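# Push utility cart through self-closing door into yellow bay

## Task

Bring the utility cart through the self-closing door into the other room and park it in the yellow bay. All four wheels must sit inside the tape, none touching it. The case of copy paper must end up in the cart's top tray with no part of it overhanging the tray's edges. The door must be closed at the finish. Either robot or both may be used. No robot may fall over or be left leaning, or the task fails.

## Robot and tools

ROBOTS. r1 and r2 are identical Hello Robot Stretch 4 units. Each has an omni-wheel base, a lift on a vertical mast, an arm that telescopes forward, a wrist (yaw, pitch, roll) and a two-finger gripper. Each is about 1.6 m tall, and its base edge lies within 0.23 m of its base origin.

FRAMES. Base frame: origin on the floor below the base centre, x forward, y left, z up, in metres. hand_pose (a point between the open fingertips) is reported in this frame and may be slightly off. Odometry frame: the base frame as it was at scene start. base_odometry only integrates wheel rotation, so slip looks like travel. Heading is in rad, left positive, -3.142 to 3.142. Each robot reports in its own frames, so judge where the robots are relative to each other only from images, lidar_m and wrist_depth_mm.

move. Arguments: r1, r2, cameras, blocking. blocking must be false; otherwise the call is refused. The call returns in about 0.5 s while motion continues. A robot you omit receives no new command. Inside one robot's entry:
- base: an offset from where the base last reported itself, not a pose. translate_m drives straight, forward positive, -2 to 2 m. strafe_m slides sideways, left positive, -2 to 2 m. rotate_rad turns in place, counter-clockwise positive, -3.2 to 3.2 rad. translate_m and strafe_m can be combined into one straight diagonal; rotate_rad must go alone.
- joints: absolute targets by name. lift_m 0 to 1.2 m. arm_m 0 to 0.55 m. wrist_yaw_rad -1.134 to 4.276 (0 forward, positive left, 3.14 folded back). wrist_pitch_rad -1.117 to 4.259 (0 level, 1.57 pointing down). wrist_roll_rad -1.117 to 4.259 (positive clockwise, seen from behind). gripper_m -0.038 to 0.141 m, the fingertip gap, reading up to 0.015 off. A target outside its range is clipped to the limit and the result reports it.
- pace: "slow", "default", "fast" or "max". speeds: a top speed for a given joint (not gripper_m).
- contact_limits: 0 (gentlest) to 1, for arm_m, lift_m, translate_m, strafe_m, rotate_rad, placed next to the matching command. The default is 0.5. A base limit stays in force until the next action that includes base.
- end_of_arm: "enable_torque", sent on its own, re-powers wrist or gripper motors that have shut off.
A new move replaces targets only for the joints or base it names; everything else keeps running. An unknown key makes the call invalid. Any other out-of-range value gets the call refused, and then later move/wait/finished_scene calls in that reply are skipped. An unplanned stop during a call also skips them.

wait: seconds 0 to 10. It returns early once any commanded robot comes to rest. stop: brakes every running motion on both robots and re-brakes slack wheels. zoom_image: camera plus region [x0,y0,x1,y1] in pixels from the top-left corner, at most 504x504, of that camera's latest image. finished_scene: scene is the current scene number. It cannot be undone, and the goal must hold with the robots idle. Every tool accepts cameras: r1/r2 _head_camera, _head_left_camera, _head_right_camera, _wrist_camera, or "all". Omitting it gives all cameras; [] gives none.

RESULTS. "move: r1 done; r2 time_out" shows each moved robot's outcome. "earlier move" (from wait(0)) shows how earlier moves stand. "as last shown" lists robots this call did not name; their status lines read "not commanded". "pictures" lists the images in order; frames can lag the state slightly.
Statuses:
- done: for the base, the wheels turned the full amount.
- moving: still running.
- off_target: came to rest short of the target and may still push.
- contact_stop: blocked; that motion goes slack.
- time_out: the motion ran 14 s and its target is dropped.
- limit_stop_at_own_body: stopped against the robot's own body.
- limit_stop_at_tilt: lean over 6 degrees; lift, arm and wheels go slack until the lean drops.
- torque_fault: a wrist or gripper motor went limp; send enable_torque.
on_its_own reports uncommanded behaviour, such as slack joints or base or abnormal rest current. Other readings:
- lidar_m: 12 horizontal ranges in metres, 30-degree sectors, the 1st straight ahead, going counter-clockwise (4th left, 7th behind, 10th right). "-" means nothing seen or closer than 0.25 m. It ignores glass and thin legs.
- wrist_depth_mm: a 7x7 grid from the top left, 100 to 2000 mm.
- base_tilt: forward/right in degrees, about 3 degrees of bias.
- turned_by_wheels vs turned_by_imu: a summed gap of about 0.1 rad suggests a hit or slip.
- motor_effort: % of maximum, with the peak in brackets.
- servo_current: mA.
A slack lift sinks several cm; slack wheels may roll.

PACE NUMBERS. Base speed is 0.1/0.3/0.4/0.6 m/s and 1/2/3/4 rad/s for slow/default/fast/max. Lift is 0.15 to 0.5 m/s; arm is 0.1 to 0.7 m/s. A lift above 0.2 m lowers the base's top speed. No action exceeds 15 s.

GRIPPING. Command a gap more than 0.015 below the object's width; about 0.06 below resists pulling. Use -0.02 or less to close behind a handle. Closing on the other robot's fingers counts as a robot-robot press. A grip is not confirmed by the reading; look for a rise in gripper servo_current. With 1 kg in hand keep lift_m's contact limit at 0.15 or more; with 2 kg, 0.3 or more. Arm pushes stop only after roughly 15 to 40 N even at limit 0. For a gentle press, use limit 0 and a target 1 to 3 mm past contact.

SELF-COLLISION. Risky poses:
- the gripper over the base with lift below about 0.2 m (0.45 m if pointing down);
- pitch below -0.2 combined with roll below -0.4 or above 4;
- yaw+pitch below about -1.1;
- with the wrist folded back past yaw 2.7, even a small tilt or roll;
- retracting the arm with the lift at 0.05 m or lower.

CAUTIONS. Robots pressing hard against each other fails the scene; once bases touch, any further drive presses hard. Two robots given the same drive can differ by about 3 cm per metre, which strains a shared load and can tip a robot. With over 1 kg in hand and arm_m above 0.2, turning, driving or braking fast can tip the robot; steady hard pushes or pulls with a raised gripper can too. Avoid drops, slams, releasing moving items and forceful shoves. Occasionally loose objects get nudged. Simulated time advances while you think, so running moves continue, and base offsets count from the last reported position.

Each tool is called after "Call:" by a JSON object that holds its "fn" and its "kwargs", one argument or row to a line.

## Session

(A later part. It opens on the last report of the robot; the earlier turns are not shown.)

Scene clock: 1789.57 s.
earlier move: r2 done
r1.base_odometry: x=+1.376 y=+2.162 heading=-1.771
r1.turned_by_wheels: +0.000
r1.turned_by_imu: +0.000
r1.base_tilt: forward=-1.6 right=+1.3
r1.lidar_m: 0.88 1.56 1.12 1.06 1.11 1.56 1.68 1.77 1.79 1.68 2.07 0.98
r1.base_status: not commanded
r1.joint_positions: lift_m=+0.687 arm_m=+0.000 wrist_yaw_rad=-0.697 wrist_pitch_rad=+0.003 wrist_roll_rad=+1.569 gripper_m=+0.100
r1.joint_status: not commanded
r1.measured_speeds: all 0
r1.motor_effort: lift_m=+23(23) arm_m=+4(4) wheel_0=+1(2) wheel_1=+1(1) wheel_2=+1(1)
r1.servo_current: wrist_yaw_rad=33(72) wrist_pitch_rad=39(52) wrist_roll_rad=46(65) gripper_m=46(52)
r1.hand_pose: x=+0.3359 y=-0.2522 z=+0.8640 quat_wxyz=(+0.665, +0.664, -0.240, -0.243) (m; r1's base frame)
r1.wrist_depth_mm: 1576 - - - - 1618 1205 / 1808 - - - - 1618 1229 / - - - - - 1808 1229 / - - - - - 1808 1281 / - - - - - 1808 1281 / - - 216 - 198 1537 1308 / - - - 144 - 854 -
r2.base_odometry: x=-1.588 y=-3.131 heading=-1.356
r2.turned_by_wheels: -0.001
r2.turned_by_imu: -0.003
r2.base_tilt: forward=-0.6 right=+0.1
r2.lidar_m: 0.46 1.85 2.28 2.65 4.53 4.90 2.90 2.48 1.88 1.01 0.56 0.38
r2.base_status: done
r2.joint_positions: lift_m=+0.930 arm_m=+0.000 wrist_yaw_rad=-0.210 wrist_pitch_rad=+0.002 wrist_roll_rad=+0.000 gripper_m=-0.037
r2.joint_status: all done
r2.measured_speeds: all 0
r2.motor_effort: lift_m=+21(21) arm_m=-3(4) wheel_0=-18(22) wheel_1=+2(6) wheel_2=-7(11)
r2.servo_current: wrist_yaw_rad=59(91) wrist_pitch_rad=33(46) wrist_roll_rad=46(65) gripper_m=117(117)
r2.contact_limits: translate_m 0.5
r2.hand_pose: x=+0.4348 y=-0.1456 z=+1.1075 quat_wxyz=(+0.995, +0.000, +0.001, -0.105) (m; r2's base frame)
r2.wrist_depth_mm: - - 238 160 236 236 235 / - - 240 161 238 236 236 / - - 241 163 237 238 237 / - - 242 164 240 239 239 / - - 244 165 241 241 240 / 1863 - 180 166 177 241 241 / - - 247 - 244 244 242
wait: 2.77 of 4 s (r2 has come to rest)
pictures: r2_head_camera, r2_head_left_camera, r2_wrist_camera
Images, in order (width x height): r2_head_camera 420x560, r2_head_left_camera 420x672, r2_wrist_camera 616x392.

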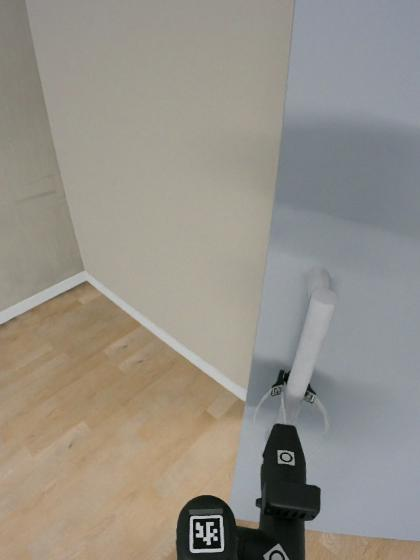

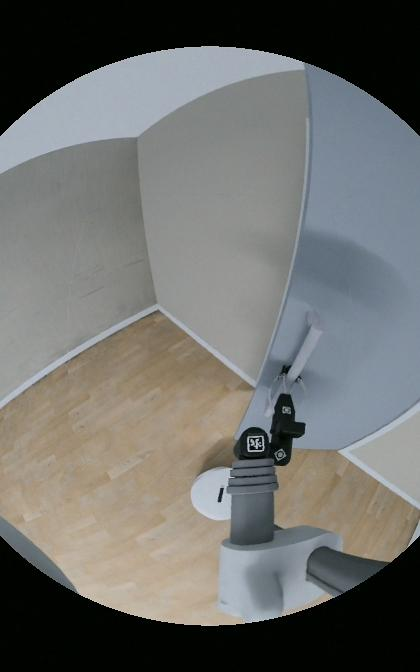

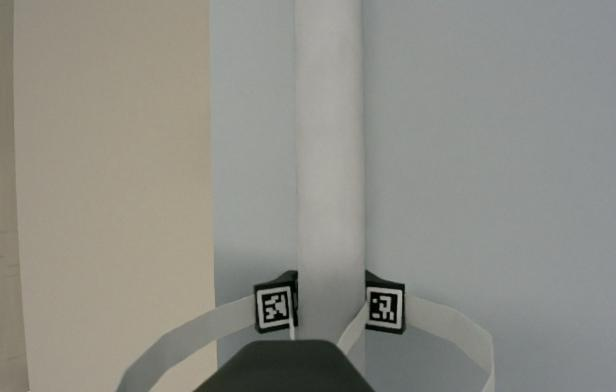

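Call:
{"fn": "move", "kwargs": {
  "blocking": false,
  "cameras": [],
  "r2": {"base":{"translate_m":0.2,"strafe_m":-0.008},"joints":{"wrist_yaw_rad":-0.408},"speeds":{"wrist_yaw_rad":0.11},"pace":"slow","contact_limits":{"translate_m":0.4}}
}}

Call:
{"fn": "wait", "kwargs": {
  "seconds": 4,
  "cameras": ["r2_head_camera"]
}}

Call:
{"fn": "move", "kwargs": {
  "blocking": false,
  "cameras": [],
  "r2": {"base":{"translate_m":0.16,"strafe_m":-0.04},"joints":{"wrist_yaw_rad":-0.58},"speeds":{"wrist_yaw_rad":0.11},"pace":"slow","contact_limits":{"translate_m":0.3}}
}}

Call:
{"fn": "wait", "kwargs": {
  "seconds": 4,
  "cameras": ["r2_head_camera","r2_wrist_camera","r2_head_left_camera"]
}}

Scene clock: 1799.03 s.
move: r2 moving
r1: as last shown
r1.lidar_m: 0.86 1.58 1.13 1.06 1.10 1.53 1.63 1.76 1.80 1.69 2.07 1.00
r1.servo_current: wrist_yaw_rad=59(59) wrist_pitch_rad=33(46) wrist_roll_rad=39(65) gripper_m=39(46)
r1.wrist_depth_mm: 1576 - - - - 1618 1229 / 1808 - - - - 1618 1229 / - - - - - 1756 1205 / - - - - - 1756 1255 / - - - - - 1756 1255 / - - 214 - 198 1618 1308 / - - - 144 - 854 -
r2.base_odometry: x=-1.585 y=-3.143 heading=-1.357
r2.turned_by_wheels: -0.001
r2.turned_by_imu: -0.001
r2.base_tilt: forward=-0.7 right=+0.1
r2.lidar_m: 0.45 1.87 2.27 2.62 4.57 4.89 2.93 2.50 1.86 1.00 0.55 0.39
r2.base_status: translate_m moving; strafe_m moving
r2.joint_positions: lift_m=+0.930 arm_m=+0.000 wrist_yaw_rad=-0.252 wrist_pitch_rad=+0.002 wrist_roll_rad=+0.000 gripper_m=-0.037
r2.joint_status: wrist_yaw_rad moving
r2.measured_speeds: translate_m=+0.049 strafe_m=-0.002 rotate_rad=+0.003 lift_m=+0.000 arm_m=+0.000 wrist_yaw_rad=-0.100 wrist_pitch_rad=+0.000 wrist_roll_rad=+0.000
r2.motor_effort: lift_m=+21(21) arm_m=-3(4) wheel_0=-9(18) wheel_1=+5(6) wheel_2=-11(12)
r2.servo_current: wrist_yaw_rad=78(78) wrist_pitch_rad=39(46) wrist_roll_rad=52(59) gripper_m=111(117)
r2.contact_limits: translate_m 0.4
r2.hand_pose: x=+0.4284 y=-0.1566 z=+1.1075 quat_wxyz=(+0.992, +0.000, +0.001, -0.126) (m; r2's base frame)
r2.wrist_depth_mm: - - 238 163 238 238 238 / - - 239 163 240 240 241 / - - 241 163 241 240 241 / - - 242 164 243 242 243 / - - 244 164 244 244 244 / - - 180 165 178 246 246 / - 120 246 - 247 246 248
pictures: none
No camera images: "cameras" was empty.

Scene clock: 1801.83 s.
earlier move: r2 done
r1.base_odometry: x=+1.376 y=+2.162 heading=-1.771
r1.turned_by_wheels: +0.000
r1.turned_by_imu: +0.000
r1.base_tilt: forward=-1.6 right=+1.3
r1.lidar_m: 0.87 1.57 1.13 1.05 1.12 1.54 1.67 1.75 1.80 1.70 2.05 1.03
r1.base_status: not commanded
r1.joint_positions: lift_m=+0.687 arm_m=+0.000 wrist_yaw_rad=-0.697 wrist_pitch_rad=+0.003 wrist_roll_rad=+1.569 gripper_m=+0.100
r1.joint_status: not commanded
r1.measured_speeds: all 0
r1.motor_effort: lift_m=+23(23) arm_m=+4(4) wheel_0=+1(2) wheel_1=+1(1) wheel_2=+1(1)
r1.servo_current: wrist_yaw_rad=39(72) wrist_pitch_rad=39(52) wrist_roll_rad=52(65) gripper_m=39(46)
r1.hand_pose: x=+0.3359 y=-0.2522 z=+0.8640 quat_wxyz=(+0.665, +0.664, -0.240, -0.243) (m; r1's base frame)
r1.wrist_depth_mm: 1661 - - - - 1576 1229 / 1708 - - - - 1661 1229 / - - - - - 1808 1229 / - - - - - 1808 1255 / - - - - - 1808 1229 / - - 214 - 198 1618 1308 / - - - 144 - 866 -
r2.base_odometry: x=-1.553 y=-3.328 heading=-1.357
r2.turned_by_wheels: +0.000
r2.turned_by_imu: -0.002
r2.base_tilt: forward=-0.6 right=+0.1
r2.lidar_m: 0.90 1.56 2.14 2.50 4.27 5.04 3.07 2.62 1.63 0.78 0.48 0.38
r2.base_status: done
r2.joint_positions: lift_m=+0.930 arm_m=+0.000 wrist_yaw_rad=-0.414 wrist_pitch_rad=+0.002 wrist_roll_rad=+0.000 gripper_m=-0.037
r2.joint_status: all done
r2.measured_speeds: all 0
r2.motor_effort: lift_m=+21(21) arm_m=-4(4) wheel_0=-15(18) wheel_1=+3(6) wheel_2=-7(12)
r2.servo_current: wrist_yaw_rad=52(111) wrist_pitch_rad=39(46) wrist_roll_rad=59(59) gripper_m=111(117)
r2.contact_limits: translate_m 0.4
r2.hand_pose: x=+0.3998 y=-0.1960 z=+1.1075 quat_wxyz=(+0.979, +0.000, +0.001, -0.205) (m; r2's base frame)
r2.wrist_depth_mm: - - 239 163 238 239 238 / - - 240 163 241 240 241 / - - 242 165 242 242 241 / - - 244 165 243 242 242 / - - 245 166 244 243 244 / - - 180 167 179 246 245 / - - 158 - 246 247 247
wait: 2.80 of 4 s (r2 has come to rest)
pictures: r2_head_camera
Images, in order (width x height): r2_head_camera 420x560.

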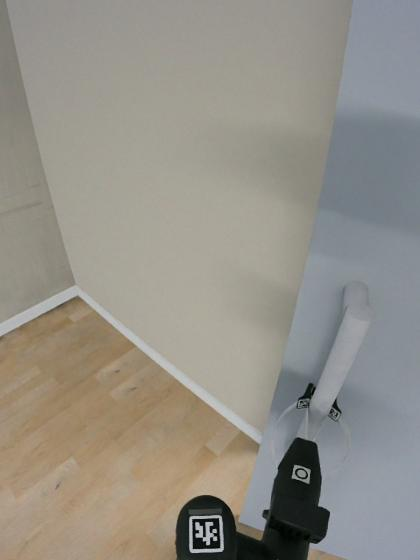

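Scene clock: 1802.33 s.
move: r2 moving
r1: as last shown
r1.lidar_m: 0.87 1.56 1.10 1.06 1.13 1.52 1.66 1.76 1.81 1.69 2.06 1.03
r1.motor_effort: lift_m=+23(23) arm_m=+4(4) wheel_0=+2(2) wheel_1=+1(1) wheel_2=+1(1)
r1.servo_current: wrist_yaw_rad=59(59) wrist_pitch_rad=33(52) wrist_roll_rad=52(65) gripper_m=39(46)
r1.wrist_depth_mm: 1618 - - - - 1576 1205 / 1708 - - - - 1618 1229 / - - - - - 1808 1229 / - - - - - 1808 1255 / - - - - - 1808 1229 / - - 215 - 199 1576 1308 / - - - 144 - 854 -
r2.base_odometry: x=-1.554 y=-3.341 heading=-1.358
r2.turned_by_wheels: -0.001
r2.turned_by_imu: -0.001
r2.base_tilt: forward=-0.6 right=+0.1
r2.lidar_m: 0.90 1.52 2.12 2.48 4.19 5.06 3.10 2.62 1.57 0.76 0.48 0.38
r2.base_status: translate_m moving; strafe_m moving
r2.joint_positions: lift_m=+0.930 arm_m=+0.000 wrist_yaw_rad=-0.456 wrist_pitch_rad=+0.002 wrist_roll_rad=+0.000 gripper_m=-0.037
r2.joint_status: wrist_yaw_rad moving
r2.measured_speeds: translate_m=+0.049 strafe_m=-0.012 rotate_rad=+0.001 lift_m=+0.000 arm_m=+0.000 wrist_yaw_rad=-0.097 wrist_pitch_rad=+0.000 wrist_roll_rad=+0.000
r2.motor_effort: lift_m=+21(21) arm_m=-3(4) wheel_0=-6(15) wheel_1=+5(5) wheel_2=-8(12)
r2.servo_current: wrist_yaw_rad=46(65) wrist_pitch_rad=39(46) wrist_roll_rad=39(59) gripper_m=117(117)
r2.contact_limits: translate_m 0.3
r2.hand_pose: x=+0.3914 y=-0.2054 z=+1.1075 quat_wxyz=(+0.974, +0.000, +0.001, -0.226) (m; r2's base frame)
r2.wrist_depth_mm: - - 239 162 240 241 242 / - - 240 163 241 243 245 / - - 242 163 243 244 246 / - - 243 164 244 246 246 / - - 244 165 246 248 248 / - - 182 166 178 249 249 / - 123 246 - 250 249 250
pictures: none
No camera images: "cameras" was empty.

Scene clock: 1804.73 s.
earlier move: r2 done
r1.base_odometry: x=+1.376 y=+2.162 heading=-1.771
r1.turned_by_wheels: +0.000
r1.turned_by_imu: +0.000
r1.base_tilt: forward=-1.6 right=+1.3
r1.lidar_m: 0.88 1.56 1.14 1.05 1.11 1.53 1.67 1.74 1.81 1.69 1.98 1.03
r1.base_status: not commanded
r1.joint_positions: lift_m=+0.687 arm_m=+0.000 wrist_yaw_rad=-0.697 wrist_pitch_rad=+0.003 wrist_roll_rad=+1.569 gripper_m=+0.100
r1.joint_status: not commanded
r1.measured_speeds: all 0
r1.motor_effort: lift_m=+23(23) arm_m=+4(4) wheel_0=+2(2) wheel_1=+1(1) wheel_2=+1(1)
r1.servo_current: wrist_yaw_rad=39(72) wrist_pitch_rad=46(52) wrist_roll_rad=52(72) gripper_m=39(52)
r1.hand_pose: x=+0.3358 y=-0.2522 z=+0.8640 quat_wxyz=(+0.665, +0.664, -0.240, -0.243) (m; r1's base frame)
r1.wrist_depth_mm: 1618 - - - - 1661 1205 / 1808 - - - - 1618 1205 / - - - - - 1756 1205 / - - - - - 1756 1255 / - - - - - 1756 1229 / - - 215 - 198 1576 1336 / - - - 143 - 854 -
r2.base_odometry: x=-1.559 y=-3.493 heading=-1.358
r2.turned_by_wheels: +0.000
r2.turned_by_imu: -0.001
r2.base_tilt: forward=-0.6 right=+0.1
r2.lidar_m: 0.75 1.26 2.07 2.39 4.09 5.18 3.17 2.69 1.35 0.61 0.44 0.35
r2.base_status: done
r2.joint_positions: lift_m=+0.930 arm_m=+0.000 wrist_yaw_rad=-0.577 wrist_pitch_rad=+0.002 wrist_roll_rad=+0.000 gripper_m=-0.037
r2.joint_status: all done
r2.measured_speeds: all 0
r2.motor_effort: lift_m=+21(21) arm_m=-3(4) wheel_0=-10(15) wheel_1=+4(7) wheel_2=-4(12)
r2.servo_current: wrist_yaw_rad=52(111) wrist_pitch_rad=39(46) wrist_roll_rad=59(59) gripper_m=98(117)
r2.contact_limits: translate_m 0.3
r2.hand_pose: x=+0.3649 y=-0.2306 z=+1.1075 quat_wxyz=(+0.959, +0.000, +0.001, -0.285) (m; r2's base frame)
r2.wrist_depth_mm: - - 241 161 240 238 239 / - - 242 162 241 240 239 / - - 243 164 243 242 242 / - - 245 163 242 242 243 / - - 246 166 245 244 244 / - - 182 166 178 246 246 / - - 248 - 248 248 246
wait: 2.40 of 4 s (r2 has come to rest)
pictures: r2_head_camera, r2_head_left_camera, r2_wrist_camera
Images, in order (width x height): r2_head_camera 420x560, r2_head_left_camera 420x672, r2_wrist_camera 616x392.

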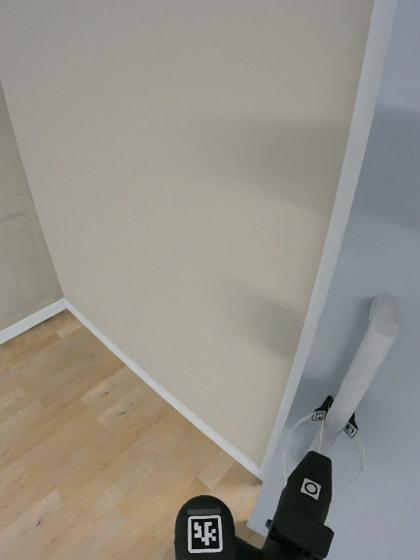

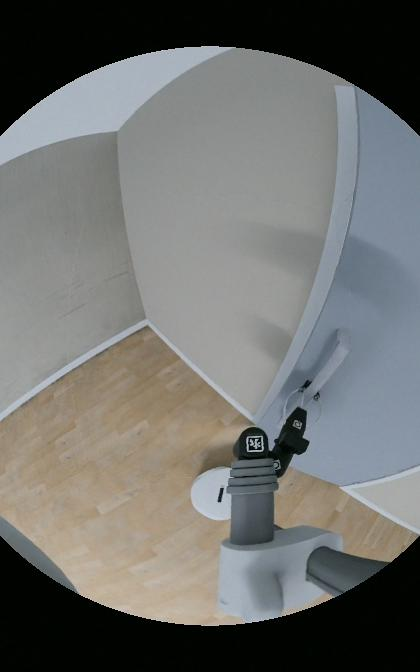

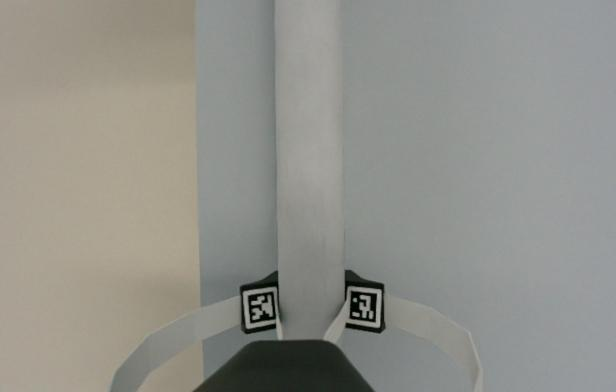

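Call:
{"fn": "move", "kwargs": {
  "blocking": false,
  "cameras": [],
  "r2": {"base":{"translate_m":0.08,"strafe_m":-0.033},"joints":{"wrist_yaw_rad":-0.67},"speeds":{"wrist_yaw_rad":0.11},"pace":"slow","contact_limits":{"translate_m":0.2}}
}}

Call:
{"fn": "wait", "kwargs": {
  "seconds": 4,
  "cameras": ["r2_head_camera","r2_wrist_camera","r2_head_left_camera"]
}}

Scene clock: 1811.33 s.
move: r2 moving
r1: as last shown
r1.lidar_m: 0.86 1.56 1.12 1.05 1.11 1.54 1.66 1.74 1.78 1.67 1.98 1.03
r1.motor_effort: lift_m=+23(23) arm_m=+4(4) wheel_0=+1(2) wheel_1=+1(1) wheel_2=+1(1)
r1.servo_current: wrist_yaw_rad=46(65) wrist_pitch_rad=39(46) wrist_roll_rad=39(59) gripper_m=39(46)
r1.wrist_depth_mm: 1576 - - - - 1618 1229 / 1756 - - - - 1661 1205 / - - - - - 1708 1205 / - - - - - 1756 1255 / - - - - - 1808 1255 / - - 215 - 198 1576 1336 / - - - 144 - 866 -
r2.base_odometry: x=-1.561 y=-3.506 heading=-1.358
r2.turned_by_wheels: +0.000
r2.turned_by_imu: +0.000
r2.base_tilt: forward=-0.7 right=+0.1
r2.lidar_m: 0.73 1.23 2.03 2.36 4.07 5.20 3.16 2.70 1.29 0.59 0.44 0.36
r2.base_status: translate_m moving; strafe_m moving
r2.joint_positions: lift_m=+0.930 arm_m=+0.000 wrist_yaw_rad=-0.617 wrist_pitch_rad=+0.002 wrist_roll_rad=+0.000 gripper_m=-0.037
r2.joint_status: wrist_yaw_rad moving
r2.measured_speeds: translate_m=+0.048 strafe_m=-0.020 rotate_rad=+0.003 lift_m=+0.000 arm_m=+0.000 wrist_yaw_rad=-0.133 wrist_pitch_rad=+0.000 wrist_roll_rad=+0.000
r2.motor_effort: lift_m=+21(21) arm_m=-4(4) wheel_0=+1(9) wheel_1=+5(6) wheel_2=-7(8)
r2.servo_current: wrist_yaw_rad=85(98) wrist_pitch_rad=39(46) wrist_roll_rad=39(65) gripper_m=111(117)
r2.contact_limits: translate_m 0.2
r2.hand_pose: x=+0.3555 y=-0.2382 z=+1.1075 quat_wxyz=(+0.953, +0.000, +0.001, -0.304) (m; r2's base frame)
r2.wrist_depth_mm: - 477 240 161 240 241 242 / - 477 241 163 242 242 242 / - 477 243 163 243 244 243 / - 480 245 164 245 244 245 / - - 246 167 246 247 246 / - - 183 166 179 247 248 / - - 248 - 248 249 249
pictures: none
No camera images: "cameras" was empty.

Scene clock: 1812.90 s.
earlier move: r2 done
r1.base_odometry: x=+1.376 y=+2.162 heading=-1.771
r1.turned_by_wheels: +0.000
r1.turned_by_imu: +0.000
r1.base_tilt: forward=-1.6 right=+1.3
r1.lidar_m: 0.86 1.59 1.10 1.07 1.11 1.52 1.67 1.77 1.81 1.70 1.95 1.02
r1.base_status: not commanded
r1.joint_positions: lift_m=+0.687 arm_m=+0.000 wrist_yaw_rad=-0.697 wrist_pitch_rad=+0.003 wrist_roll_rad=+1.569 gripper_m=+0.100
r1.joint_status: not commanded
r1.measured_speeds: all 0
r1.motor_effort: lift_m=+23(23) arm_m=+4(4) wheel_0=+2(2) wheel_1=+1(1) wheel_2=+1(1)
r1.servo_current: wrist_yaw_rad=46(65) wrist_pitch_rad=46(46) wrist_roll_rad=39(78) gripper_m=46(46)
r1.hand_pose: x=+0.3358 y=-0.2522 z=+0.8640 quat_wxyz=(+0.665, +0.664, -0.240, -0.243) (m; r1's base frame)
r1.wrist_depth_mm: 1618 - - - - 1618 1229 / 1708 - - - - 1661 1229 / - - - - - 1756 1229 / - - - - - 1808 1229 / - - - - - 1863 1255 / - - 214 - 199 1618 1336 / - - - 144 - 866 -
r2.base_odometry: x=-1.574 y=-3.578 heading=-1.358
r2.turned_by_wheels: +0.000
r2.turned_by_imu: +0.000
r2.base_tilt: forward=-0.6 right=+0.2
r2.lidar_m: 0.65 1.13 2.01 2.34 4.01 5.25 3.19 2.73 1.14 0.56 0.44 0.34
r2.base_status: done
r2.joint_positions: lift_m=+0.930 arm_m=+0.000 wrist_yaw_rad=-0.667 wrist_pitch_rad=+0.002 wrist_roll_rad=+0.000 gripper_m=-0.037
r2.joint_status: all done
r2.measured_speeds: all 0
r2.motor_effort: lift_m=+21(21) arm_m=-4(4) wheel_0=-6(10) wheel_1=+5(6) wheel_2=-2(9)
r2.servo_current: wrist_yaw_rad=39(98) wrist_pitch_rad=39(46) wrist_roll_rad=46(65) gripper_m=104(117)
r2.contact_limits: translate_m 0.2
r2.hand_pose: x=+0.3434 y=-0.2471 z=+1.1075 quat_wxyz=(+0.945, +0.000, +0.001, -0.327) (m; r2's base frame)
r2.wrist_depth_mm: 410 394 241 161 239 238 237 / 413 397 242 163 241 239 238 / 415 397 244 163 241 242 240 / 418 402 245 164 243 242 241 / 421 404 247 165 245 243 242 / 424 407 186 165 179 244 243 / 427 413 251 - 246 246 245
wait: 1.57 of 4 s (r2 has come to rest)
pictures: r2_head_camera, r2_head_left_camera, r2_wrist_camera
Images, in order (width x height): r2_head_camera 420x560, r2_head_left_camera 420x672, r2_wrist_camera 616x392.

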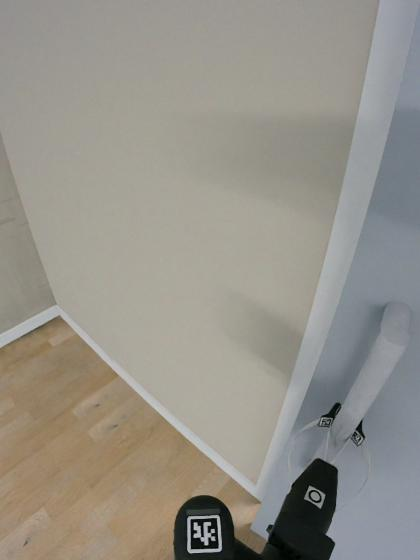

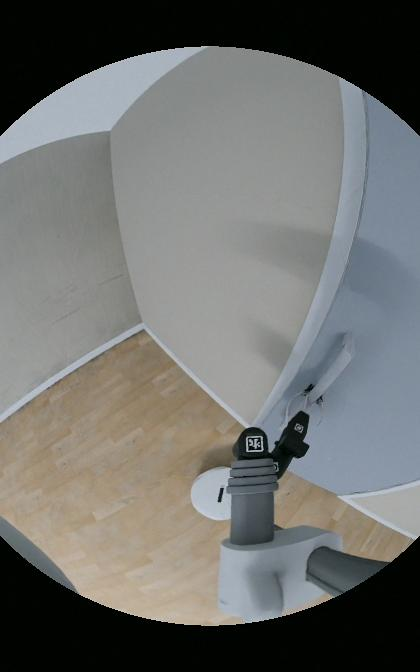

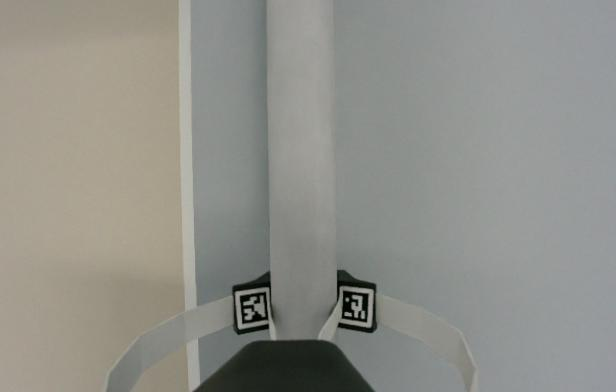

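Call:
{"fn": "move", "kwargs": {
  "blocking": false,
  "r2": {"base":{"translate_m":0.045,"strafe_m":-0.025},"joints":{"wrist_yaw_rad":-0.72},"speeds":{"wrist_yaw_rad":0.11},"pace":"slow","contact_limits":{"translate_m":0.2,"strafe_m":0.2}},
  "cameras": []
}}

Call:
{"fn": "wait", "kwargs": {
  "seconds": 3,
  "cameras": ["r2_head_camera", "r2_wrist_camera"]
}}

r2: "contact_limits": translate_m and strafe_m are given together and make one move, which takes one limit: state it under one of them only
Scene clock: 1833.57 s.
r1.base_odometry: x=+1.376 y=+2.162 heading=-1.771
r1.turned_by_wheels: +0.000
r1.turned_by_imu: +0.000
r1.base_tilt: forward=-1.6 right=+1.3
r1.lidar_m: 0.87 1.54 1.12 1.06 1.12 1.54 1.67 1.75 1.80 1.70 1.95 1.03
r1.base_status: not commanded
r1.joint_positions: lift_m=+0.687 arm_m=+0.000 wrist_yaw_rad=-0.697 wrist_pitch_rad=+0.003 wrist_roll_rad=+1.569 gripper_m=+0.100
r1.joint_status: not commanded
r1.measured_speeds: all 0
r1.motor_effort: lift_m=+23(23) arm_m=+4(4) wheel_0=+2(2) wheel_1=+1(1) wheel_2=+1(1)
r1.servo_current: wrist_yaw_rad=52(65) wrist_pitch_rad=39(46) wrist_roll_rad=52(78) gripper_m=39(46)
r1.hand_pose: x=+0.3358 y=-0.2522 z=+0.8640 quat_wxyz=(+0.665, +0.664, -0.240, -0.243) (m; r1's base frame)
r1.wrist_depth_mm: 1576 - - - - 1618 1229 / 1708 - - - - 1618 1205 / - - - - - 1756 1229 / - - - - - 1808 1229 / - - - - - 1808 1255 / - - 214 - 198 1618 1308 / - - - 144 - 866 -
r2.base_odometry: x=-1.574 y=-3.578 heading=-1.358
r2.turned_by_wheels: +0.000
r2.turned_by_imu: +0.000
r2.base_tilt: forward=-0.7 right=+0.1
r2.lidar_m: 0.66 1.11 2.03 2.31 4.03 5.25 3.22 2.71 1.17 0.57 0.41 0.36
r2.base_status: done
r2.joint_positions: lift_m=+0.930 arm_m=+0.000 wrist_yaw_rad=-0.667 wrist_pitch_rad=+0.002 wrist_roll_rad=+0.000 gripper_m=-0.037
r2.joint_status: all done
r2.measured_speeds: all 0
r2.motor_effort: lift_m=+21(21) arm_m=-4(4) wheel_0=-6(10) wheel_1=+5(6) wheel_2=-2(9)
r2.servo_current: wrist_yaw_rad=46(98) wrist_pitch_rad=39(46) wrist_roll_rad=46(65) gripper_m=111(117)
r2.contact_limits: translate_m 0.2
r2.hand_pose: x=+0.3434 y=-0.2471 z=+1.1075 quat_wxyz=(+0.945, +0.000, +0.001, -0.327) (m; r2's base frame)
r2.wrist_depth_mm: 410 394 241 162 239 238 237 / 413 394 243 162 240 237 239 / 415 397 243 163 243 241 239 / 418 402 245 164 244 243 241 / 424 404 246 165 245 243 243 / 424 407 186 165 179 244 244 / 424 413 250 - 248 246 246
pictures: none

not run: a call was refused earlier in this reply.

Call:
{"fn": "move", "kwargs": {
  "blocking": false,
  "r2": {"base":{"translate_m":0.045,"strafe_m":-0.025},"joints":{"wrist_yaw_rad":-0.72},"speeds":{"wrist_yaw_rad":0.11},"pace":"slow","contact_limits":{"translate_m":0.2}},
  "cameras": []
}}

Call:
{"fn": "wait", "kwargs": {
  "seconds": 3,
  "cameras": ["r2_head_camera", "r2_head_right_camera", "r2_wrist_camera", "r1_head_left_camera", "r1_head_camera"]
}}

Scene clock: 1837.53 s.
move: r2 moving
r1.base_odometry: x=+1.376 y=+2.162 heading=-1.771
r1.turned_by_wheels: +0.000
r1.turned_by_imu: +0.000
r1.base_tilt: forward=-1.6 right=+1.3
r1.lidar_m: 0.86 1.57 1.12 1.05 1.11 1.50 1.67 1.75 1.82 1.68 1.92 1.02
r1.base_status: not commanded
r1.joint_positions: lift_m=+0.687 arm_m=+0.000 wrist_yaw_rad=-0.697 wrist_pitch_rad=+0.003 wrist_roll_rad=+1.569 gripper_m=+0.100
r1.joint_status: not commanded
r1.measured_speeds: all 0
r1.motor_effort: lift_m=+23(23) arm_m=+4(4) wheel_0=+2(2) wheel_1=+1(1) wheel_2=+1(1)
r1.servo_current: wrist_yaw_rad=46(59) wrist_pitch_rad=39(46) wrist_roll_rad=39(59) gripper_m=46(52)
r1.hand_pose: x=+0.3358 y=-0.2522 z=+0.8640 quat_wxyz=(+0.665, +0.664, -0.240, -0.243) (m; r1's base frame)
r1.wrist_depth_mm: 1576 - - - - 1618 1229 / 1756 - - - - 1661 1205 / - - - - - 1756 1229 / - - - - - 1756 1229 / - - - - - 1863 1229 / - - 215 - 198 1576 1308 / - - - 144 - 866 -
r2.base_odometry: x=-1.578 y=-3.591 heading=-1.358
r2.turned_by_wheels: +0.000
r2.turned_by_imu: +0.001
r2.base_tilt: forward=-0.7 right=+0.1
r2.lidar_m: 0.64 1.10 2.02 2.33 4.01 5.28 3.21 2.72 1.11 0.53 0.43 0.34
r2.base_status: translate_m moving; strafe_m moving
r2.joint_positions: lift_m=+0.930 arm_m=+0.000 wrist_yaw_rad=-0.700 wrist_pitch_rad=+0.002 wrist_roll_rad=+0.000 gripper_m=-0.037
r2.joint_status: wrist_yaw_rad moving
r2.measured_speeds: translate_m=+0.048 strafe_m=-0.028 rotate_rad=-0.001 lift_m=+0.000 arm_m=+0.000 wrist_yaw_rad=-0.087 wrist_pitch_rad=+0.000 wrist_roll_rad=+0.000
r2.motor_effort: lift_m=+21(21) arm_m=-4(4) wheel_0=+5(8) wheel_1=+6(7) wheel_2=-5(7)
r2.servo_current: wrist_yaw_rad=85(130) wrist_pitch_rad=39(46) wrist_roll_rad=46(65) gripper_m=111(111)
r2.contact_limits: translate_m 0.2
r2.hand_pose: x=+0.3352 y=-0.2526 z=+1.1075 quat_wxyz=(+0.939, +0.000, +0.001, -0.343) (m; r2's base frame)
r2.wrist_depth_mm: 394 379 240 161 239 239 240 / 397 382 241 162 240 241 240 / 397 384 243 163 243 242 241 / 399 387 244 166 244 244 244 / 402 392 246 164 244 246 245 / 404 392 185 165 180 246 247 / 407 394 248 - 247 - 248
pictures: none
No camera images: "cameras" was empty.

Scene clock: 1838.67 s.
earlier move: r2 done
r1.base_odometry: x=+1.376 y=+2.162 heading=-1.771
r1.turned_by_wheels: +0.000
r1.turned_by_imu: +0.000
r1.base_tilt: forward=-1.6 right=+1.2
r1.lidar_m: 0.85 1.57 1.13 1.04 1.09 1.52 1.66 1.75 1.78 1.68 1.89 1.03
r1.base_status: not commanded
r1.joint_positions: lift_m=+0.687 arm_m=+0.000 wrist_yaw_rad=-0.697 wrist_pitch_rad=+0.003 wrist_roll_rad=+1.569 gripper_m=+0.100
r1.joint_status: not commanded
r1.measured_speeds: all 0
r1.motor_effort: lift_m=+23(23) arm_m=+4(4) wheel_0=+1(2) wheel_1=+1(1) wheel_2=+1(1)
r1.servo_current: wrist_yaw_rad=65(65) wrist_pitch_rad=46(52) wrist_roll_rad=39(65) gripper_m=46(52)
r1.hand_pose: x=+0.3358 y=-0.2522 z=+0.8640 quat_wxyz=(+0.665, +0.664, -0.240, -0.243) (m; r1's base frame)
r1.wrist_depth_mm: 1576 - - - - 1618 1229 / 1808 - - - - 1618 1229 / - - - - - 1808 1255 / - - - - - 1863 1229 / - - - - - 1808 1281 / - - 214 - 199 1537 1308 / - - - 144 - 854 -
r2.base_odometry: x=-1.589 y=-3.627 heading=-1.358
r2.turned_by_wheels: +0.000
r2.turned_by_imu: +0.000
r2.base_tilt: forward=-0.6 right=+0.1
r2.lidar_m: 0.58 1.03 2.01 2.33 4.00 5.30 3.22 2.74 1.03 0.54 0.43 0.34
r2.base_status: done
r2.joint_positions: lift_m=+0.930 arm_m=+0.000 wrist_yaw_rad=-0.709 wrist_pitch_rad=+0.002 wrist_roll_rad=+0.000 gripper_m=-0.037
r2.joint_status: all done
r2.measured_speeds: all 0
r2.motor_effort: lift_m=+21(21) arm_m=-3(4) wheel_0=-2(11) wheel_1=+6(7) wheel_2=+2(7)
r2.servo_current: wrist_yaw_rad=52(130) wrist_pitch_rad=33(46) wrist_roll_rad=52(65) gripper_m=111(117)
r2.contact_limits: translate_m 0.2
r2.hand_pose: x=+0.3328 y=-0.2542 z=+1.1075 quat_wxyz=(+0.938, +0.000, +0.001, -0.347) (m; r2's base frame)
r2.wrist_depth_mm: 347 340 242 161 238 236 235 / 349 338 242 162 239 237 236 / 353 342 244 163 240 239 237 / 355 343 246 167 242 240 239 / 357 345 247 164 244 241 240 / 359 347 185 166 180 243 241 / 362 353 250 - 247 243 243
wait: 1.13 of 3 s (r2 has come to rest)
pictures: r1_head_camera, r1_head_left_camera, r2_head_camera, r2_head_right_camera, r2_wrist_camera
Images, in order (width x height): r1_head_camera 420x560, r1_head_left_camera 420x672, r2_head_camera 420x560, r2_head_right_camera 420x672, r2_wrist_camera 616x392.

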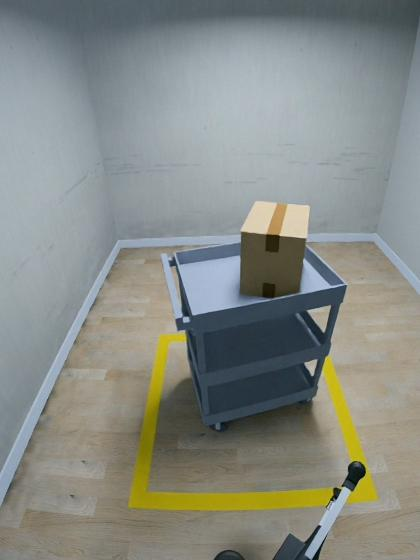

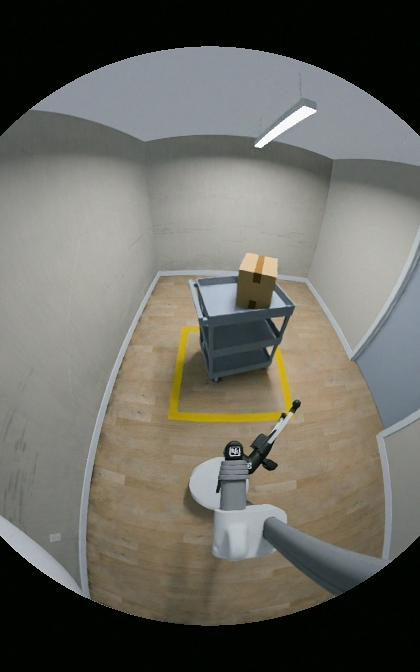

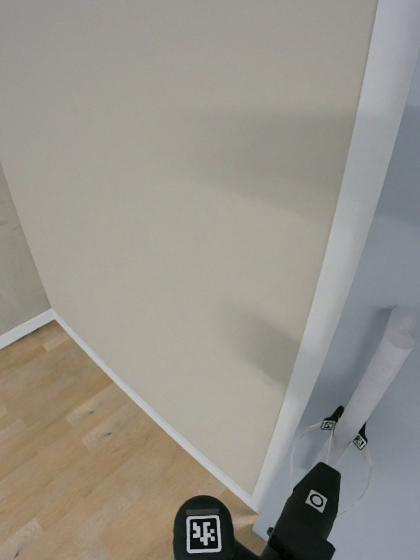

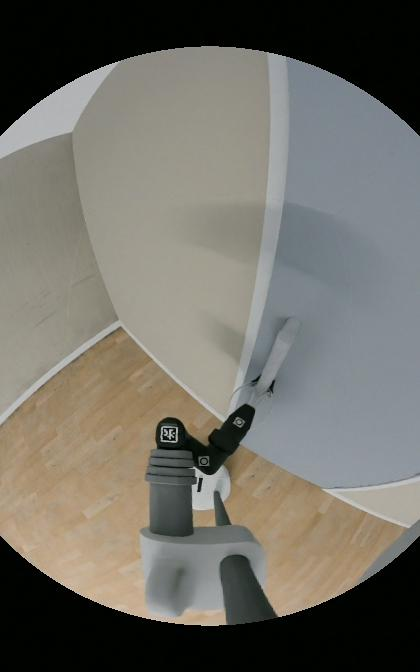

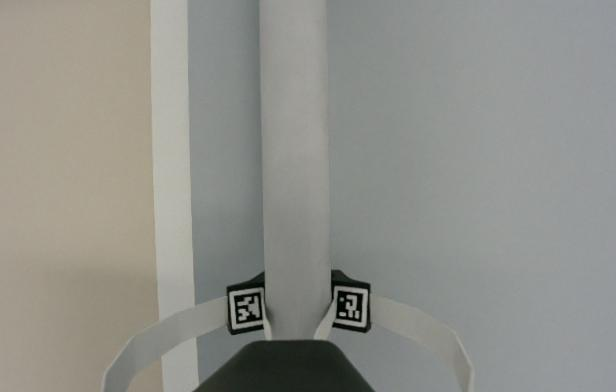

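Call:
{"fn": "move", "kwargs": {
  "blocking": false,
  "r2": {"base":{"translate_m":0.045,"strafe_m":-0.03},"joints":{"wrist_yaw_rad":-0.78},"speeds":{"wrist_yaw_rad":0.11},"pace":"slow","contact_limits":{"translate_m":0.15}},
  "cameras": []
}}

Call:
{"fn": "wait", "kwargs": {
  "seconds": 3,
  "cameras": ["r2_head_right_camera", "r2_wrist_camera"]
}}

Scene clock: 1851.70 s.
move: r2 moving
r1: as last shown
r1.base_tilt: forward=-1.6 right=+1.3
r1.lidar_m: 0.86 1.56 1.09 1.06 1.12 1.53 1.66 1.76 1.82 1.68 1.91 1.03
r1.motor_effort: lift_m=+23(23) arm_m=+4(4) wheel_0=+2(2) wheel_1=+1(1) wheel_2=+1(1)
r1.servo_current: wrist_yaw_rad=46(65) wrist_pitch_rad=46(46) wrist_roll_rad=39(59) gripper_m=39(46)
r1.wrist_depth_mm: 1576 - - - - 1618 1182 / 1756 - - - - 1618 1205 / - - - - - 1708 1229 / - - - - - 1756 1229 / - - - - - 1808 1229 / - - 215 - 198 1576 1308 / - - - 144 - 854 -
r2.base_odometry: x=-1.594 y=-3.640 heading=-1.358
r2.turned_by_wheels: +0.000
r2.turned_by_imu: +0.001
r2.base_tilt: forward=-0.7 right=+0.0
r2.lidar_m: 0.57 1.02 2.00 2.36 3.96 5.29 3.25 2.74 0.98 0.51 0.42 0.34
r2.base_status: translate_m moving; strafe_m moving
r2.joint_positions: lift_m=+0.930 arm_m=+0.000 wrist_yaw_rad=-0.740 wrist_pitch_rad=+0.002 wrist_roll_rad=+0.000 gripper_m=-0.037
r2.joint_status: wrist_yaw_rad moving
r2.measured_speeds: translate_m=+0.045 strafe_m=-0.030 rotate_rad=+0.004 lift_m=+0.000 arm_m=+0.000 wrist_yaw_rad=-0.100 wrist_pitch_rad=+0.000 wrist_roll_rad=+0.000
r2.motor_effort: lift_m=+21(21) arm_m=-3(4) wheel_0=+6(7) wheel_1=-3(5) wheel_2=-2(4)
r2.servo_current: wrist_yaw_rad=163(215) wrist_pitch_rad=33(46) wrist_roll_rad=33(52) gripper_m=111(117)
r2.contact_limits: translate_m 0.15
r2.hand_pose: x=+0.3249 y=-0.2590 z=+1.1075 quat_wxyz=(+0.932, +0.000, +0.001, -0.362) (m; r2's base frame)
r2.wrist_depth_mm: 332 324 241 163 238 238 236 / 332 325 242 163 240 239 237 / 336 327 244 164 242 240 240 / 338 329 246 165 243 240 241 / 338 330 246 166 244 244 242 / 342 332 183 166 179 244 243 / 343 336 249 - 247 245 246
pictures: none
No camera images: "cameras" was empty.

Scene clock: 1852.87 s.
earlier move: r2 off_target
r1.base_odometry: x=+1.376 y=+2.162 heading=-1.771
r1.turned_by_wheels: +0.000
r1.turned_by_imu: +0.000
r1.base_tilt: forward=-1.6 right=+1.2
r1.lidar_m: 0.87 1.59 1.12 1.07 1.12 1.51 1.67 1.75 1.82 1.70 1.88 1.02
r1.base_status: not commanded
r1.joint_positions: lift_m=+0.687 arm_m=+0.000 wrist_yaw_rad=-0.697 wrist_pitch_rad=+0.003 wrist_roll_rad=+1.569 gripper_m=+0.100
r1.joint_status: not commanded
r1.measured_speeds: all 0
r1.motor_effort: lift_m=+23(23) arm_m=+4(4) wheel_0=+1(2) wheel_1=+1(1) wheel_2=+1(1)
r1.servo_current: wrist_yaw_rad=52(65) wrist_pitch_rad=52(52) wrist_roll_rad=46(59) gripper_m=46(52)
r1.hand_pose: x=+0.3358 y=-0.2522 z=+0.8640 quat_wxyz=(+0.665, +0.664, -0.240, -0.243) (m; r1's base frame)
r1.wrist_depth_mm: 1576 - - - - 1576 1229 / 1756 - - - - 1661 1255 / - - - - - 1756 1205 / - - - - - 1708 1229 / - - - - - 1756 1281 / - - 215 - 198 1576 1308 / - - - 144 - 854 -
r2.base_odometry: x=-1.609 y=-3.678 heading=-1.358
r2.turned_by_wheels: +0.000
r2.turned_by_imu: +0.000
r2.base_tilt: forward=-0.6 right=+0.1
r2.lidar_m: 0.51 0.95 1.97 2.31 4.01 5.37 3.24 2.73 0.93 0.49 0.42 0.34
r2.base_status: done
r2.joint_positions: lift_m=+0.930 arm_m=+0.000 wrist_yaw_rad=-0.758 wrist_pitch_rad=+0.002 wrist_roll_rad=+0.000 gripper_m=-0.037
r2.joint_status: wrist_yaw_rad off_target (ended at -0.758, target -0.780)
r2.measured_speeds: all 0
r2.on_its_own: wrist_yaw_rad is at rest, and its servo_current (130 mA) is outside its rest range (0 to 104 mA)
r2.motor_effort: lift_m=+21(21) arm_m=-3(4) wheel_0=-1(12) wheel_1=-3(5) wheel_2=+4(4)
r2.servo_current: wrist_yaw_rad=130(215) wrist_pitch_rad=39(46) wrist_roll_rad=33(59) gripper_m=104(117)
r2.contact_limits: translate_m 0.15
r2.hand_pose: x=+0.3202 y=-0.2618 z=+1.1075 quat_wxyz=(+0.929, +0.000, +0.001, -0.370) (m; r2's base frame)
r2.wrist_depth_mm: 286 267 244 164 237 235 232 / 287 268 243 164 238 236 234 / 289 270 245 165 240 236 236 / 291 271 246 166 241 237 236 / 291 273 249 166 242 239 238 / 294 273 182 167 179 241 238 / 297 278 251 - 244 241 240
wait: 1.17 of 3 s (r2 has come to rest)
pictures: r2_head_right_camera, r2_wrist_camera
Images, in order (width x height): r2_head_right_camera 420x672, r2_wrist_camera 616x392.

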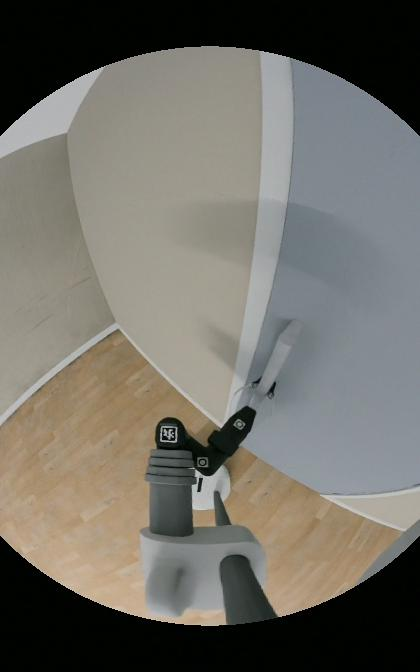

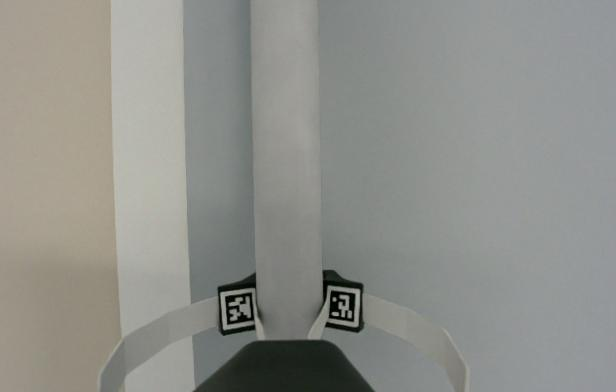

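Call:
{"fn": "move", "kwargs": {
  "blocking": false,
  "r2": {"base":{"translate_m":0.04,"strafe_m":-0.03},"joints":{"wrist_yaw_rad":-0.77},"speeds":{"wrist_yaw_rad":0.11},"pace":"slow","contact_limits":{"translate_m":0.15}},
  "cameras": []
}}

Call:
{"fn": "wait", "kwargs": {
  "seconds": 3,
  "cameras": ["r2_head_right_camera", "r2_wrist_camera"]
}}

Scene clock: 1858.17 s.
move: r2 moving
r1: as last shown
r1.base_tilt: forward=-1.6 right=+1.3
r1.lidar_m: 0.87 1.59 1.12 1.06 1.10 1.53 1.67 1.74 1.77 1.70 1.87 1.01
r1.servo_current: wrist_yaw_rad=59(59) wrist_pitch_rad=46(52) wrist_roll_rad=52(65) gripper_m=39(46)
r1.wrist_depth_mm: 1618 - - - - 1576 1205 / 1756 - - - - 1661 1205 / - - - - - 1756 1229 / - - - - - 1756 1229 / - - - - - 1756 1255 / - - 215 - 198 1618 1336 / - - - 144 - 854 -
r2.base_odometry: x=-1.615 y=-3.690 heading=-1.358
r2.turned_by_wheels: +0.000
r2.turned_by_imu: +0.001
r2.base_tilt: forward=-0.6 right=+0.1
r2.lidar_m: 0.52 0.89 1.99 2.32 3.97 5.37 3.24 2.75 0.91 0.52 0.39 0.34
r2.base_status: translate_m moving; strafe_m moving
r2.joint_positions: lift_m=+0.930 arm_m=+0.000 wrist_yaw_rad=-0.758 wrist_pitch_rad=+0.002 wrist_roll_rad=+0.000 gripper_m=-0.037
r2.joint_status: all done
r2.measured_speeds: translate_m=+0.042 strafe_m=-0.031 rotate_rad=-0.001 lift_m=+0.000 arm_m=+0.000 wrist_yaw_rad=+0.000 wrist_pitch_rad=+0.000 wrist_roll_rad=+0.000
r2.motor_effort: lift_m=+21(21) arm_m=-3(4) wheel_0=+9(9) wheel_1=-4(5) wheel_2=-2(5)
r2.servo_current: wrist_yaw_rad=78(130) wrist_pitch_rad=39(46) wrist_roll_rad=52(52) gripper_m=111(111)
r2.contact_limits: translate_m 0.15
r2.hand_pose: x=+0.3202 y=-0.2618 z=+1.1075 quat_wxyz=(+0.929, +0.000, +0.001, -0.370) (m; r2's base frame)
r2.wrist_depth_mm: 273 256 242 164 236 234 231 / 276 257 243 164 237 236 232 / 278 259 245 165 239 236 235 / 278 260 246 165 240 237 235 / 282 263 249 166 242 239 236 / 283 264 182 166 180 239 238 / 285 266 251 - 242 239 239
pictures: none
No camera images: "cameras" was empty.

Scene clock: 1859.30 s.
earlier move: r2 done
r1.base_odometry: x=+1.376 y=+2.162 heading=-1.771
r1.turned_by_wheels: +0.000
r1.turned_by_imu: +0.000
r1.base_tilt: forward=-1.6 right=+1.3
r1.lidar_m: 0.87 1.56 1.11 1.06 1.12 1.51 1.67 1.75 1.80 1.69 1.87 1.03
r1.base_status: not commanded
r1.joint_positions: lift_m=+0.687 arm_m=+0.000 wrist_yaw_rad=-0.697 wrist_pitch_rad=+0.003 wrist_roll_rad=+1.569 gripper_m=+0.100
r1.joint_status: not commanded
r1.measured_speeds: all 0
r1.motor_effort: lift_m=+23(23) arm_m=+4(4) wheel_0=+1(2) wheel_1=+1(1) wheel_2=+1(1)
r1.servo_current: wrist_yaw_rad=59(65) wrist_pitch_rad=39(52) wrist_roll_rad=46(72) gripper_m=39(46)
r1.hand_pose: x=+0.3358 y=-0.2522 z=+0.8640 quat_wxyz=(+0.665, +0.664, -0.240, -0.243) (m; r1's base frame)
r1.wrist_depth_mm: 1537 - - - - 1618 1205 / 1756 - - - - 1618 1229 / - - - - - 1756 1229 / - - - - - 1756 1255 / - - - - - 1863 1229 / - - 214 - 198 1618 1308 / - - - 143 - 854 -
r2.base_odometry: x=-1.630 y=-3.723 heading=-1.358
r2.turned_by_wheels: +0.000
r2.turned_by_imu: +0.000
r2.base_tilt: forward=-0.6 right=+0.0
r2.lidar_m: 0.48 0.82 1.96 2.32 3.95 5.40 3.26 2.77 0.83 0.48 0.39 0.33
r2.base_status: done
r2.joint_positions: lift_m=+0.930 arm_m=+0.000 wrist_yaw_rad=-0.758 wrist_pitch_rad=+0.002 wrist_roll_rad=+0.000 gripper_m=-0.037
r2.joint_status: all done
r2.measured_speeds: all 0
r2.motor_effort: lift_m=+21(21) arm_m=-3(4) wheel_0=+10(12) wheel_1=-6(6) wheel_2=-5(5)
r2.servo_current: wrist_yaw_rad=78(130) wrist_pitch_rad=33(46) wrist_roll_rad=46(52) gripper_m=104(111)
r2.contact_limits: translate_m 0.15
r2.hand_pose: x=+0.3202 y=-0.2618 z=+1.1075 quat_wxyz=(+0.929, +0.000, +0.001, -0.370) (m; r2's base frame)
r2.wrist_depth_mm: 236 219 228 146 221 217 216 / 236 220 229 149 223 220 216 / 238 220 231 150 224 221 218 / 240 223 233 150 226 222 219 / 241 224 234 150 227 223 220 / 243 226 181 151 179 224 221 / 243 226 237 - 229 224 223
wait: 1.13 of 3 s (r2 has come to rest)
pictures: r2_head_right_camera, r2_wrist_camera
Images, in order (width x height): r2_head_right_camera 420x672, r2_wrist_camera 616x392.

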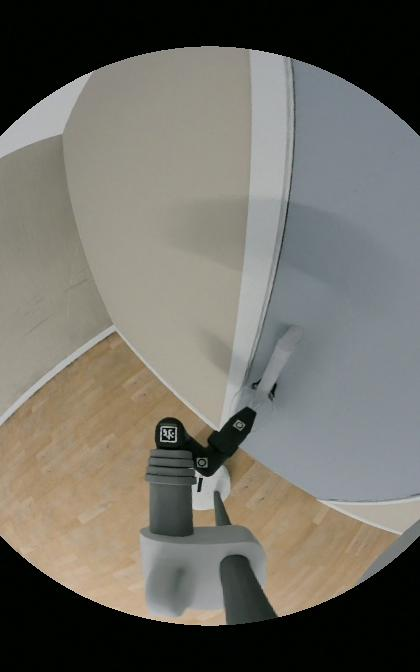

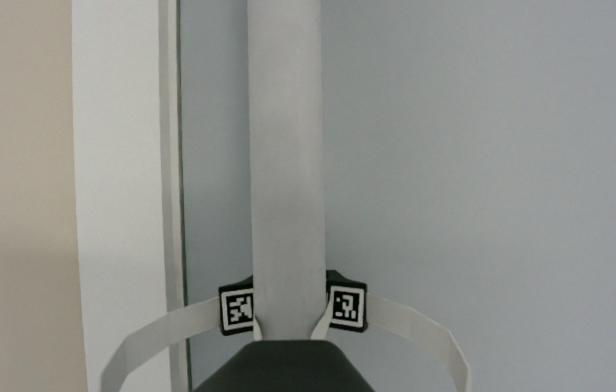

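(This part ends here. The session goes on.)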